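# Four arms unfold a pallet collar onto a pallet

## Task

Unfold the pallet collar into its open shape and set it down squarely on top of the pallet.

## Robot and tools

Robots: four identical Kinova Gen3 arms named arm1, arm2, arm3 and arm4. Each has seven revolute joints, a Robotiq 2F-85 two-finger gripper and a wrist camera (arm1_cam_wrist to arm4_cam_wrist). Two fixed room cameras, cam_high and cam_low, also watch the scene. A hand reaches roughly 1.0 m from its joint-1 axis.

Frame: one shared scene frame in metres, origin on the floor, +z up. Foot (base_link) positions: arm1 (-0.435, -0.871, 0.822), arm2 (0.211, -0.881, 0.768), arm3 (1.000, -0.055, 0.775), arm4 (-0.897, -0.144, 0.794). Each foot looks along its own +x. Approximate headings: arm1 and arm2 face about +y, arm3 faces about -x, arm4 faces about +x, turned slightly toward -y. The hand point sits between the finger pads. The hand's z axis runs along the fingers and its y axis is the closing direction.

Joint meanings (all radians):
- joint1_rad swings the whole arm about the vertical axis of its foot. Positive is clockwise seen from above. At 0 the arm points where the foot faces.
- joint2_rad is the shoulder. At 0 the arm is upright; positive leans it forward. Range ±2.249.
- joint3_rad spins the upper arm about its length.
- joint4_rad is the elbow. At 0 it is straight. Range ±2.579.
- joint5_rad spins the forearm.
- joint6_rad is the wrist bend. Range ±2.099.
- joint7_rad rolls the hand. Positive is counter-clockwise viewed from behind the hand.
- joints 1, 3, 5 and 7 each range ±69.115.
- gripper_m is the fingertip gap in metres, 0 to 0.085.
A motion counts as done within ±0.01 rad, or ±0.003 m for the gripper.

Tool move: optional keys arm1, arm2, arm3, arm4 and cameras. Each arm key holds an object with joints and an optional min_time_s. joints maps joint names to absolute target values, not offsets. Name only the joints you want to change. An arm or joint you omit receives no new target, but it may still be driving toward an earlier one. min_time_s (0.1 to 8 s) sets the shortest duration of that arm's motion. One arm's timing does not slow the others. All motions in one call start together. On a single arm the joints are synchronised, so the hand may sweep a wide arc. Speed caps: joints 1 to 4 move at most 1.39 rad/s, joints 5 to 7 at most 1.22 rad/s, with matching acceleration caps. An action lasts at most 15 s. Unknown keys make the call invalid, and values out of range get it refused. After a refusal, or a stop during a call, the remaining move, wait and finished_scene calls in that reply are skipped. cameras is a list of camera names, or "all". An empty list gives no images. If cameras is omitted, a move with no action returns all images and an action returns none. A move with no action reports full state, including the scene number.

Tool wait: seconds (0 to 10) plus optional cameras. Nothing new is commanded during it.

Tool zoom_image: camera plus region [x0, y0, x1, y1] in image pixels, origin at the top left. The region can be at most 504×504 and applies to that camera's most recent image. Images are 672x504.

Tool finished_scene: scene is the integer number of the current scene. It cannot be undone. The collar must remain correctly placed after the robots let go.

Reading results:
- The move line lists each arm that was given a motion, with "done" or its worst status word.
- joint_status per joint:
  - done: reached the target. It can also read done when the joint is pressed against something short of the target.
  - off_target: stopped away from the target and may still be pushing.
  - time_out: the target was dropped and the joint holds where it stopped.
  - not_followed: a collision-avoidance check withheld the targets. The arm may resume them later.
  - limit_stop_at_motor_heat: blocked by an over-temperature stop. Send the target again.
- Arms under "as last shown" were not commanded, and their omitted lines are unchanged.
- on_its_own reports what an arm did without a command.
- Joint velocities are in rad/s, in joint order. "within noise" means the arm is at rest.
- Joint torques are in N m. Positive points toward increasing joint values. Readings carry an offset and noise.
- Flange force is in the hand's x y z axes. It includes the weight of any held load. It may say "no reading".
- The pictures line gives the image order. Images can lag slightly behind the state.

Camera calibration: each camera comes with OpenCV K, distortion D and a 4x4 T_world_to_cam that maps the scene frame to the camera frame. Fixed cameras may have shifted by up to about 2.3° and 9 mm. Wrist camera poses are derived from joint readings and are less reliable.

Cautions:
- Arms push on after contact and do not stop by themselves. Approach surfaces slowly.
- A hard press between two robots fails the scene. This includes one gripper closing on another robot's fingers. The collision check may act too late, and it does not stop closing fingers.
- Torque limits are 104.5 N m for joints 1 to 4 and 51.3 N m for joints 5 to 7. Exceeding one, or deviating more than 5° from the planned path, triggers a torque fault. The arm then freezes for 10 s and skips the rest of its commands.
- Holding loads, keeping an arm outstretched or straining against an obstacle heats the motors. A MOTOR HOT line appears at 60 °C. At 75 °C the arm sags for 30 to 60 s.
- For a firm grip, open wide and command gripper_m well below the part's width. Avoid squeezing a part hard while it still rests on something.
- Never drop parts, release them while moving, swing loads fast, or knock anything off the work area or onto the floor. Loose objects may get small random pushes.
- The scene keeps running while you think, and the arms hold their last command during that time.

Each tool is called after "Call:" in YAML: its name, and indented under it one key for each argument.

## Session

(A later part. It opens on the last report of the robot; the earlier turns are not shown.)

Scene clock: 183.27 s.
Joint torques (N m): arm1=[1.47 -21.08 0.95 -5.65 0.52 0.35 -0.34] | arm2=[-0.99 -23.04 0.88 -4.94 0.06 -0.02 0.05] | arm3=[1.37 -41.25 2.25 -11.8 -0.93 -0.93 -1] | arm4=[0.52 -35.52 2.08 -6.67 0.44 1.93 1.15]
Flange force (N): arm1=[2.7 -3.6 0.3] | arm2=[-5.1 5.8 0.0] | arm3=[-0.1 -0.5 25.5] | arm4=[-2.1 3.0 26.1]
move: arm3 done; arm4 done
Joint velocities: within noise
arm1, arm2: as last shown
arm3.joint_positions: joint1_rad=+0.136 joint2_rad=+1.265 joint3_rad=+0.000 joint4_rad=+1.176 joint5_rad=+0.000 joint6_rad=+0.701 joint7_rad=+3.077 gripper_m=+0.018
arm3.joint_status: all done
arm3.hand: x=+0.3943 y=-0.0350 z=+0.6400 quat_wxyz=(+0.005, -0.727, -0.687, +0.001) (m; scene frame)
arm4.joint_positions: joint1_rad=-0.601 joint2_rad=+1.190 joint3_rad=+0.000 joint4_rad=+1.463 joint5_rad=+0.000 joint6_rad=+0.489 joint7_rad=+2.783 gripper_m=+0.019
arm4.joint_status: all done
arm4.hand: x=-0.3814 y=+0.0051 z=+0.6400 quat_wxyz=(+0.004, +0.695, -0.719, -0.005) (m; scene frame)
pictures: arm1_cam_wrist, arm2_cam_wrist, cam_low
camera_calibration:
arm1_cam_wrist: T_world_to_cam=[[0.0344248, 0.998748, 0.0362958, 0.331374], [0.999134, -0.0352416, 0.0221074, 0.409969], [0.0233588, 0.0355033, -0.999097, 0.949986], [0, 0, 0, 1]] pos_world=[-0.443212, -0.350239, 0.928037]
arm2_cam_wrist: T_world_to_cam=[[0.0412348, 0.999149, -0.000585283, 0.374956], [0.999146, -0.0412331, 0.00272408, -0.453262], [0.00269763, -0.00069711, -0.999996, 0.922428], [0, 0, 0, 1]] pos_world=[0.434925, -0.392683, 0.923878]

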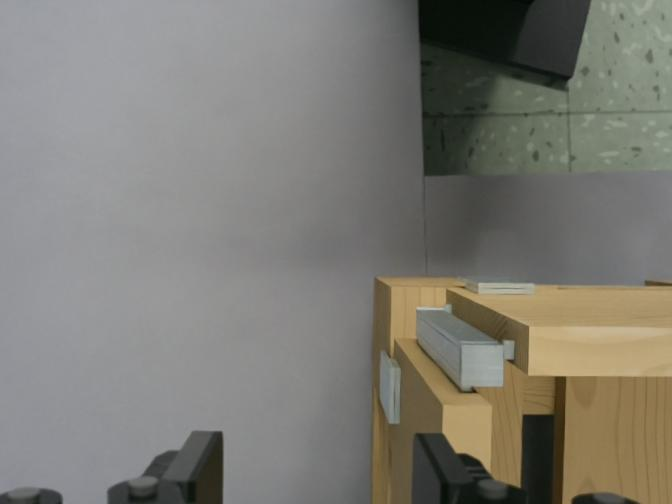

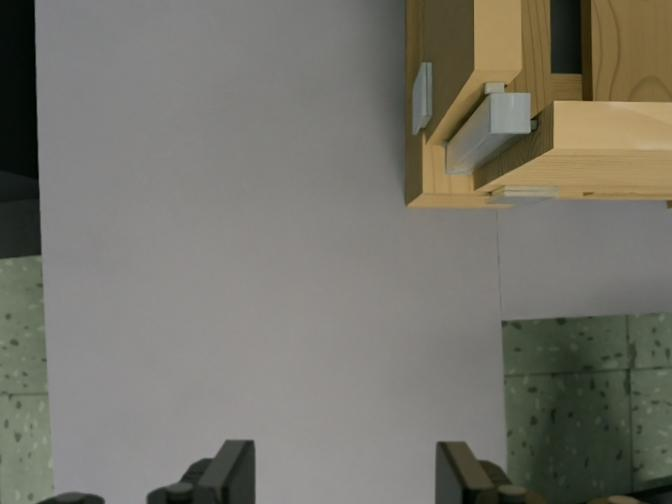

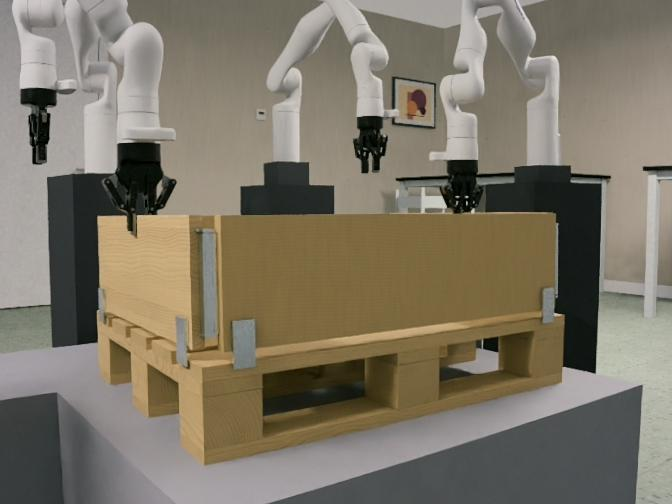

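Call:
move:
  arm3: {"joints": {"joint1_rad": 0.13592, "joint2_rad": 1.28488, "joint4_rad": 1.16629, "joint6_rad": 0.69042, "joint7_rad": 3.07676}, "min_time_s": 0.8}
  arm4: {"joints": {"joint1_rad": -0.60059, "joint2_rad": 1.21116, "joint4_rad": 1.45247, "joint6_rad": 0.47796, "joint7_rad": 2.78315}, "min_time_s": 0.8}

Call:
move:
  arm3: {"joints": {"joint1_rad": 0.13588, "joint2_rad": 1.29384, "joint4_rad": 1.16176, "joint6_rad": 0.68599, "joint7_rad": 3.07672}, "min_time_s": 1.0}
  arm4: {"joints": {"joint1_rad": -0.60055, "joint2_rad": 1.22071, "joint4_rad": 1.44771, "joint6_rad": 0.47317, "joint7_rad": 2.78319}, "min_time_s": 1.0}
  cameras: ["arm1_cam_wrist", "arm2_cam_wrist", "cam_low"]

Call:
zoom_image:
  camera: "arm1_cam_wrist"
  region: [360, 260, 560, 460]

Call:
zoom_image:
  camera: "arm2_cam_wrist"
  region: [390, 30, 590, 230]

Call:
zoom_image:
  camera: "cam_low"
  region: [80, 200, 300, 400]

Scene clock: 186.40 s.
Joint torques (N m): arm1=[1.42 -21.02 0.96 -5.62 0.49 0.35 -0.34] | arm2=[-1 -23.07 0.84 -5.05 0.08 0.04 0.06] | arm3=[0.15 -39.35 1.55 -11.31 -1 -1.2 -0.99] | arm4=[0.73 -35.73 2.08 -6.86 0.41 1.65 1.21]
Flange force (N): arm1=[2.6 -3.5 0.2] | arm2=[-4.8 5.3 0.2] | arm3=[1.9 0.0 21.7] | arm4=[-2.4 3.7 25.7]
move: arm3 done; arm4 done
Joint velocities: within noise
arm1, arm2: as last shown
arm3.joint_positions: joint1_rad=+0.136 joint2_rad=+1.285 joint3_rad=+0.000 joint4_rad=+1.166 joint5_rad=+0.000 joint6_rad=+0.690 joint7_rad=+3.077 gripper_m=+0.018
arm3.joint_status: all done
arm3.hand: x=+0.3944 y=-0.0350 z=+0.6300 quat_wxyz=(+0.005, -0.727, -0.687, +0.001) (m; scene frame)
arm4.joint_positions: joint1_rad=-0.601 joint2_rad=+1.211 joint3_rad=+0.000 joint4_rad=+1.452 joint5_rad=+0.000 joint6_rad=+0.478 joint7_rad=+2.783 gripper_m=+0.019
arm4.joint_status: all done
arm4.hand: x=-0.3814 y=+0.0051 z=+0.6302 quat_wxyz=(+0.004, +0.695, -0.719, -0.005) (m; scene frame)
pictures: none

Scene clock: 187.70 s.
Joint torques (N m): arm1=[1.43 -21.04 0.95 -5.66 0.49 0.34 -0.35] | arm2=[-0.98 -23.04 0.92 -5.06 0.06 0.01 0.02] | arm3=[0.87 -31.86 2.93 -11.8 -0.15 -3.74 -0.99] | arm4=[1.72 -26.54 2.26 -9.39 0.32 -2.04 1.17]
Flange force (N): arm1=[2.6 -3.6 0.2] | arm2=[-4.8 5.2 0.1] | arm3=[0.8 6.6 3.7] | arm4=[-1.1 13.5 -0.7]
move: arm3 done; arm4 done
Joint velocities: within noise
arm1, arm2: as last shown
arm3.joint_positions: joint1_rad=+0.136 joint2_rad=+1.294 joint3_rad=+0.000 joint4_rad=+1.162 joint5_rad=+0.000 joint6_rad=+0.686 joint7_rad=+3.077 gripper_m=+0.018
arm3.joint_status: all done
arm3.hand: x=+0.3943 y=-0.0350 z=+0.6255 quat_wxyz=(+0.005, -0.727, -0.687, +0.001) (m; scene frame)
arm4.joint_positions: joint1_rad=-0.601 joint2_rad=+1.221 joint3_rad=+0.000 joint4_rad=+1.448 joint5_rad=+0.000 joint6_rad=+0.473 joint7_rad=+2.783 gripper_m=+0.019
arm4.joint_status: all done
arm4.hand: x=-0.3814 y=+0.0051 z=+0.6257 quat_wxyz=(+0.004, +0.695, -0.719, -0.005) (m; scene frame)
pictures: arm1_cam_wrist, arm2_cam_wrist, cam_low
camera_calibration:
arm1_cam_wrist: T_world_to_cam=[[0.0344248, 0.998748, 0.0362958, 0.331374], [0.999134, -0.0352416, 0.0221074, 0.409969], [0.0233588, 0.0355033, -0.999097, 0.949986], [0, 0, 0, 1]] pos_world=[-0.443212, -0.350239, 0.928037]
arm2_cam_wrist: T_world_to_cam=[[0.0412348, 0.999149, -0.000585283, 0.374956], [0.999146, -0.0412331, 0.00272408, -0.453262], [0.00269763, -0.00069711, -0.999996, 0.922428], [0, 0, 0, 1]] pos_world=[0.434925, -0.392683, 0.923878]

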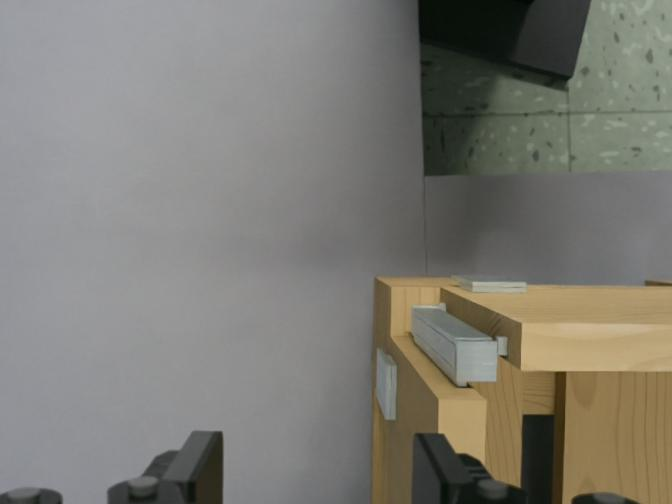

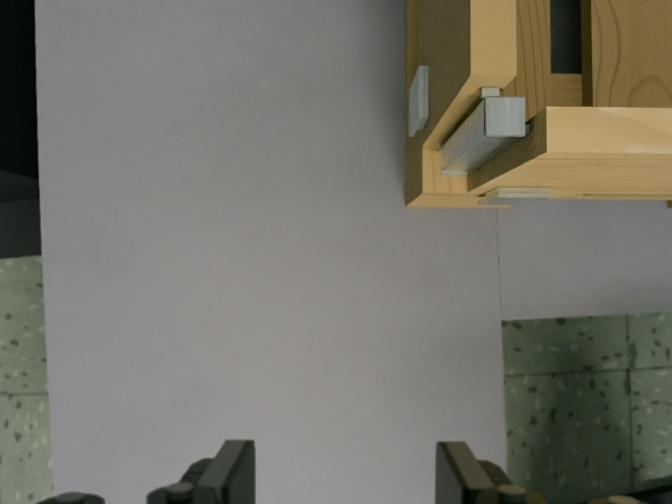

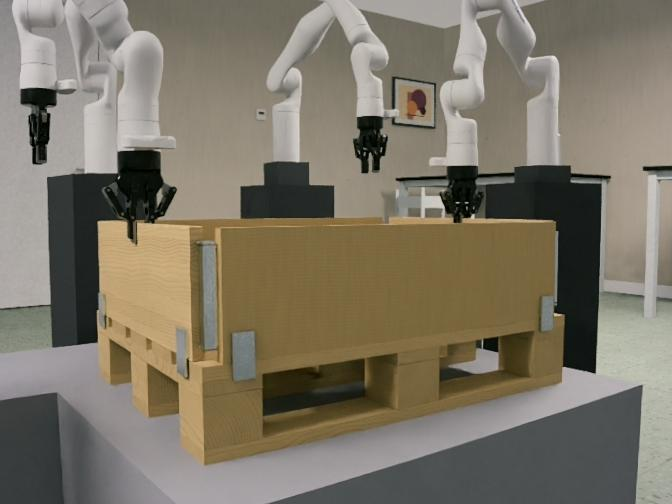

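Scaled by 2.520.

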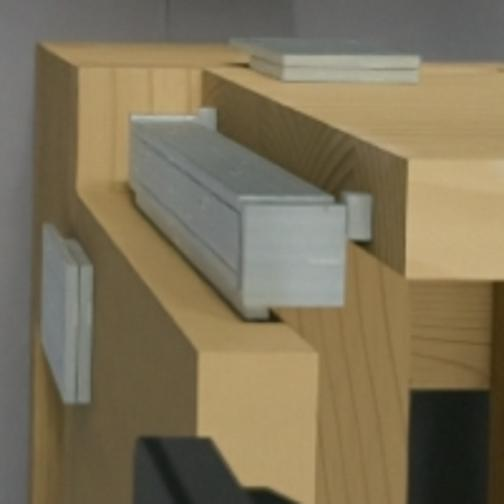

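Scaled by 2.520.

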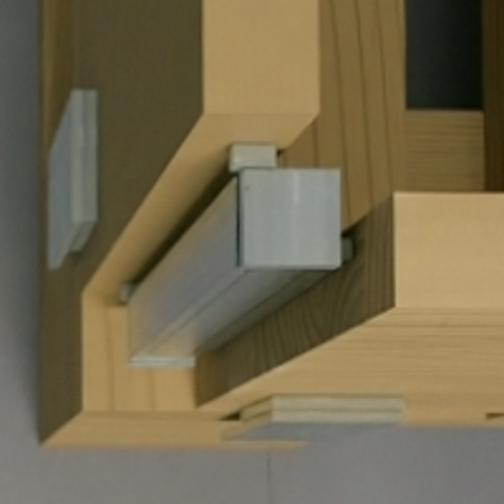

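Scaled by 2.291 from the camera's 672x504 image, which has a finer 960x720 frame.

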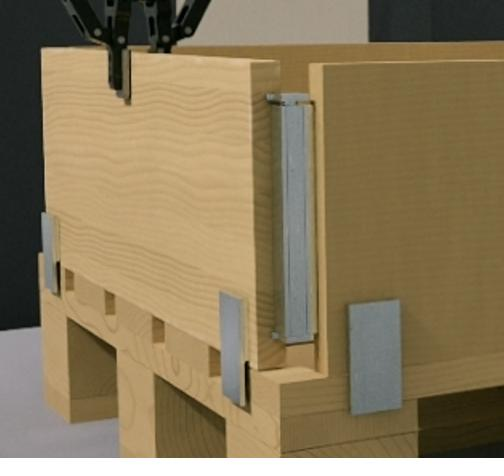

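Call:
move:
  arm3: {"joints": {"joint1_rad": 0.13588, "joint2_rad": 1.29523, "joint4_rad": 1.16107, "joint6_rad": 0.68529, "joint7_rad": 3.07672}, "min_time_s": 0.6}
  arm4: {"joints": {"joint1_rad": -0.60055, "joint2_rad": 1.22113, "joint4_rad": 1.4475, "joint6_rad": 0.47296, "joint7_rad": 2.78319}, "min_time_s": 0.6}

Call:
move:
  arm3: {"joints": {"gripper_m": 0.05}, "min_time_s": 1.2}
  arm4: {"joints": {"gripper_m": 0.05}, "min_time_s": 1.2}

Call:
move:
  arm3: {"joints": {"joint1_rad": 0.13674, "joint2_rad": 1.1173, "joint4_rad": 1.22005, "joint6_rad": 0.80424, "joint7_rad": 3.07758}, "min_time_s": 1.5}
  arm4: {"joints": {"joint1_rad": -0.60148, "joint2_rad": 1.0256, "joint4_rad": 1.51535, "joint6_rad": 0.60064, "joint7_rad": 2.78226}, "min_time_s": 1.5}
  cameras: ["arm1_cam_wrist", "arm2_cam_wrist", "arm3_cam_wrist", "arm4_cam_wrist", "cam_high", "cam_low"]

Call:
zoom_image:
  camera: "cam_low"
  region: [80, 200, 300, 400]

Call:
zoom_image:
  camera: "cam_low"
  region: [440, 200, 600, 360]

Scene clock: 193.87 s.
Joint torques (N m): arm1=[1.41 -21.03 0.96 -5.61 0.5 0.36 -0.34] | arm2=[-0.96 -23.12 0.94 -5.1 0.02 -0.03 0.05] | arm3=[-1.29 -27.53 1.03 -11.09 -0.7 -4.47 -0.96] | arm4=[2.29 -26.78 3.05 -9.26 0.52 -1.89 1.17]
Flange force (N): arm1=[2.6 -3.5 0.3] | arm2=[-4.8 5.3 0.2] | arm3=[4.4 7.6 -4.9] | arm4=[-2.1 13.5 0.1]
move: arm3 done; arm4 done
Joint velocities: within noise
arm1, arm2: as last shown
arm3.joint_positions: joint1_rad=+0.136 joint2_rad=+1.295 joint3_rad=+0.000 joint4_rad=+1.161 joint5_rad=+0.000 joint6_rad=+0.685 joint7_rad=+3.077 gripper_m=+0.018
arm3.joint_status: all done
arm3.hand: x=+0.3944 y=-0.0350 z=+0.6248 quat_wxyz=(+0.005, -0.727, -0.687, +0.001) (m; scene frame)
arm4.joint_positions: joint1_rad=-0.601 joint2_rad=+1.221 joint3_rad=+0.000 joint4_rad=+1.448 joint5_rad=+0.000 joint6_rad=+0.473 joint7_rad=+2.783 gripper_m=+0.019
arm4.joint_status: all done
arm4.hand: x=-0.3814 y=+0.0051 z=+0.6255 quat_wxyz=(+0.004, +0.695, -0.719, -0.005) (m; scene frame)
pictures: none

Scene clock: 194.77 s.
Joint torques (N m): arm1=[1.38 -21.07 0.93 -5.61 0.5 0.36 -0.37] | arm2=[-0.94 -23.11 0.98 -5.07 0.07 0.05 -0.01] | arm3=[0.46 -22.9 1.73 -4.74 -0.17 -0.31 -0.25] | arm4=[1.61 -22.46 2.54 -3.82 -0.15 0.74 0.25]
Flange force (N): arm1=[2.5 -3.5 0.3] | arm2=[-4.8 5.2 0.3] | arm3=[0.0 -2.3 -3.6] | arm4=[-2.4 3.2 -0.6]
move: arm3 done; arm4 done
Joint velocities: within noise
arm1, arm2: as last shown
arm3.joint_positions: joint1_rad=+0.136 joint2_rad=+1.295 joint3_rad=+0.000 joint4_rad=+1.161 joint5_rad=+0.000 joint6_rad=+0.685 joint7_rad=+3.077 gripper_m=+0.050
arm3.joint_status: all done
arm3.hand: x=+0.3944 y=-0.0350 z=+0.6248 quat_wxyz=(+0.005, -0.727, -0.687, +0.001) (m; scene frame)
arm4.joint_positions: joint1_rad=-0.601 joint2_rad=+1.221 joint3_rad=+0.000 joint4_rad=+1.448 joint5_rad=+0.000 joint6_rad=+0.473 joint7_rad=+2.783 gripper_m=+0.050
arm4.joint_status: all done
arm4.hand: x=-0.3814 y=+0.0051 z=+0.6255 quat_wxyz=(+0.004, +0.695, -0.719, -0.005) (m; scene frame)
pictures: none

Scene clock: 196.57 s.
Joint torques (N m): arm1=[1.42 -21.07 0.96 -5.66 0.5 0.34 -0.36] | arm2=[-0.97 -23.01 0.87 -5.14 0.09 -0.01 0.06] | arm3=[0.43 -22.39 1.73 -5.55 -0.17 -0.32 -0.24] | arm4=[1.54 -21.8 2.43 -4.77 -0.12 0.7 0.29]
Flange force (N): arm1=[2.6 -3.6 0.3] | arm2=[-4.6 4.9 0.1] | arm3=[0.1 -1.6 -4.0] | arm4=[-2.5 2.9 -0.2]
move: arm3 done; arm4 done
Joint velocities: within noise
arm1, arm2: as last shown
arm3.joint_positions: joint1_rad=+0.137 joint2_rad=+1.117 joint3_rad=+0.000 joint4_rad=+1.220 joint5_rad=+0.000 joint6_rad=+0.804 joint7_rad=+3.078 gripper_m=+0.050
arm3.joint_status: all done
arm3.hand: x=+0.3943 y=-0.0350 z=+0.7200 quat_wxyz=(+0.005, -0.727, -0.687, +0.001) (m; scene frame)
arm4.joint_positions: joint1_rad=-0.601 joint2_rad=+1.026 joint3_rad=+0.000 joint4_rad=+1.515 joint5_rad=+0.000 joint6_rad=+0.601 joint7_rad=+2.782 gripper_m=+0.050
arm4.joint_status: all done
arm4.hand: x=-0.3814 y=+0.0050 z=+0.7201 quat_wxyz=(+0.004, +0.695, -0.719, -0.005) (m; scene frame)
pictures: arm1_cam_wrist, arm2_cam_wrist, arm3_cam_wrist, arm4_cam_wrist, cam_high, cam_low
camera_calibration:
arm1_cam_wrist: T_world_to_cam=[[0.0344248, 0.998748, 0.0362958, 0.331374], [0.999134, -0.0352416, 0.0221074, 0.409969], [0.0233588, 0.0355033, -0.999097, 0.949986], [0, 0, 0, 1]] pos_world=[-0.443212, -0.350239, 0.928037]
arm2_cam_wrist: T_world_to_cam=[[0.0412348, 0.999149, -0.000585283, 0.374956], [0.999146, -0.0412331, 0.00272408, -0.453262], [0.00269763, -0.00069711, -0.999996, 0.922428], [0, 0, 0, 1]] pos_world=[0.434925, -0.392683, 0.923878]
arm3_cam_wrist: T_world_to_cam=[[0.998942, -0.0451192, -0.00887589, -0.389838], [-0.045051, -0.998955, 0.00774041, 0.0297514], [-0.00921585, -0.00733235, -0.999931, 0.870835], [0, 0, 0, 1]] pos_world=[0.398792, 0.0185164, 0.867084]
arm4_cam_wrist: T_world_to_cam=[[-0.999427, 0.0282269, 0.0186961, -0.396496], [0.028235, 0.999601, 0.000168544, 0.056293], [-0.0186839, 0.000696333, -0.999825, 0.861642], [0, 0, 0, 1]] pos_world=[-0.381759, -0.0456787, 0.868895]

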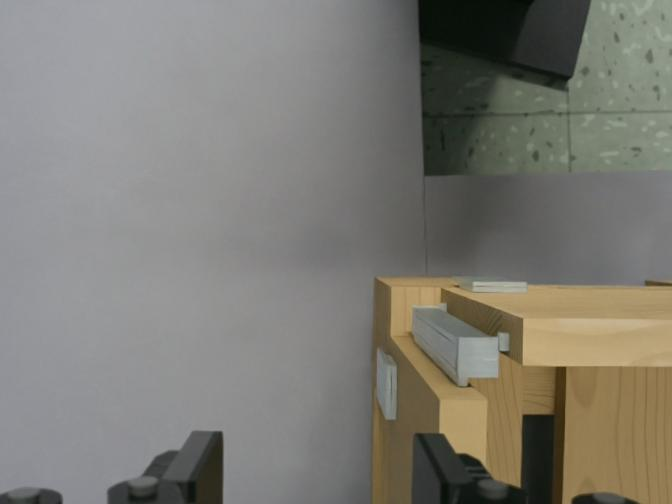

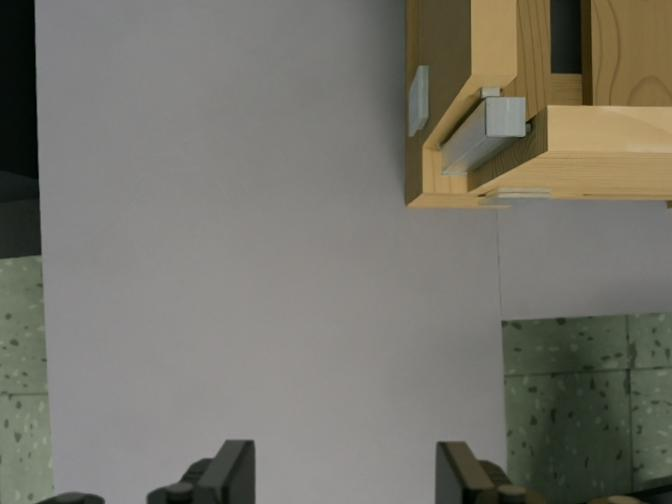

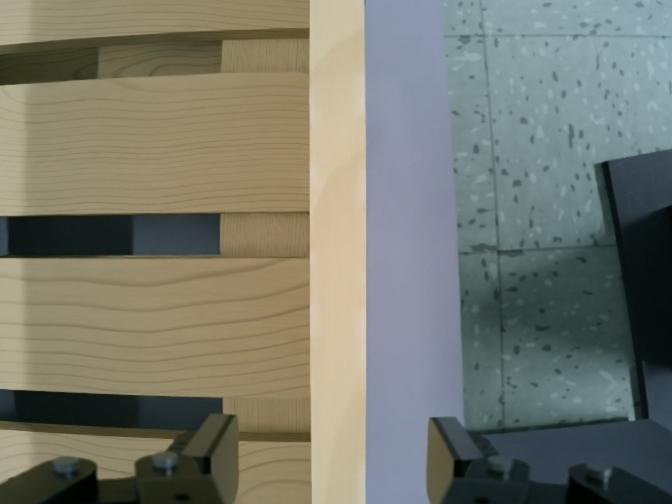

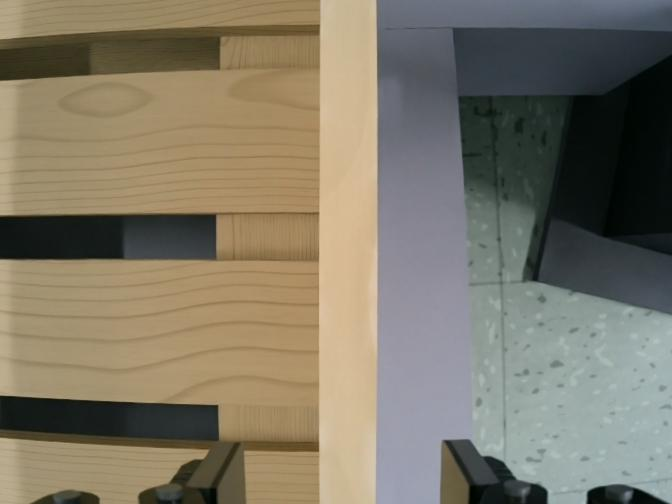

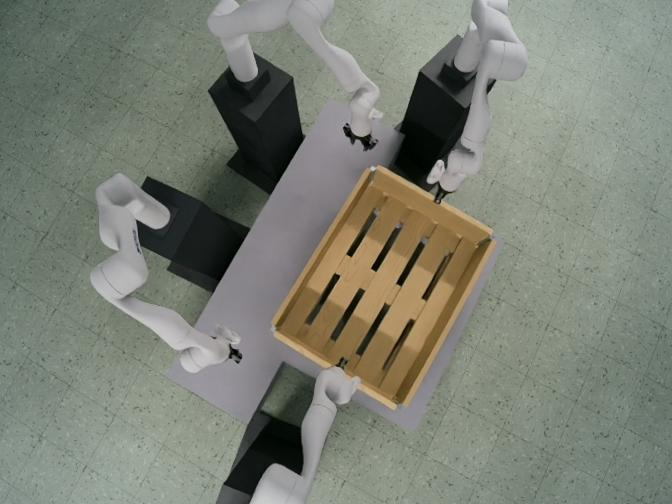

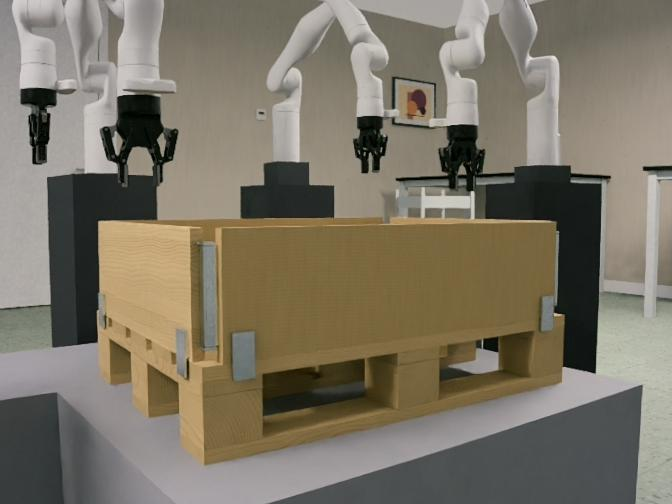

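Scaled by 2.291 from the camera's 672x504 image, which has a finer 960x720 frame.

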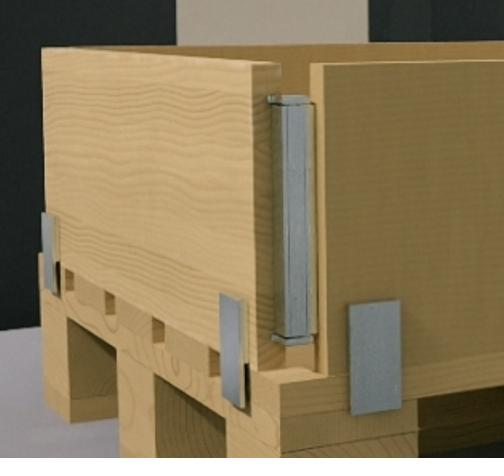

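Scaled by 3.150 from the camera's 672x504 image, which has a finer 960x720 frame.

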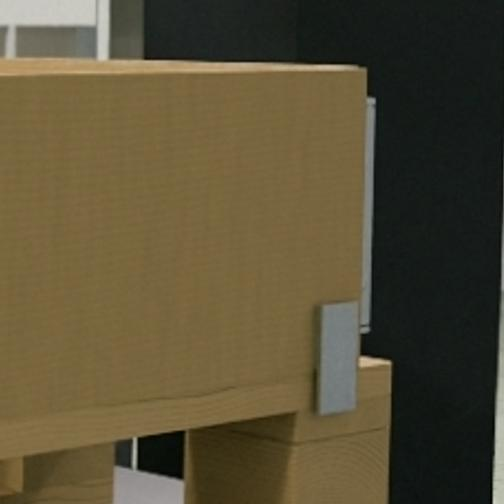

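Call:
finished_scene:
  scene: 2

The scene is finished: the task was done.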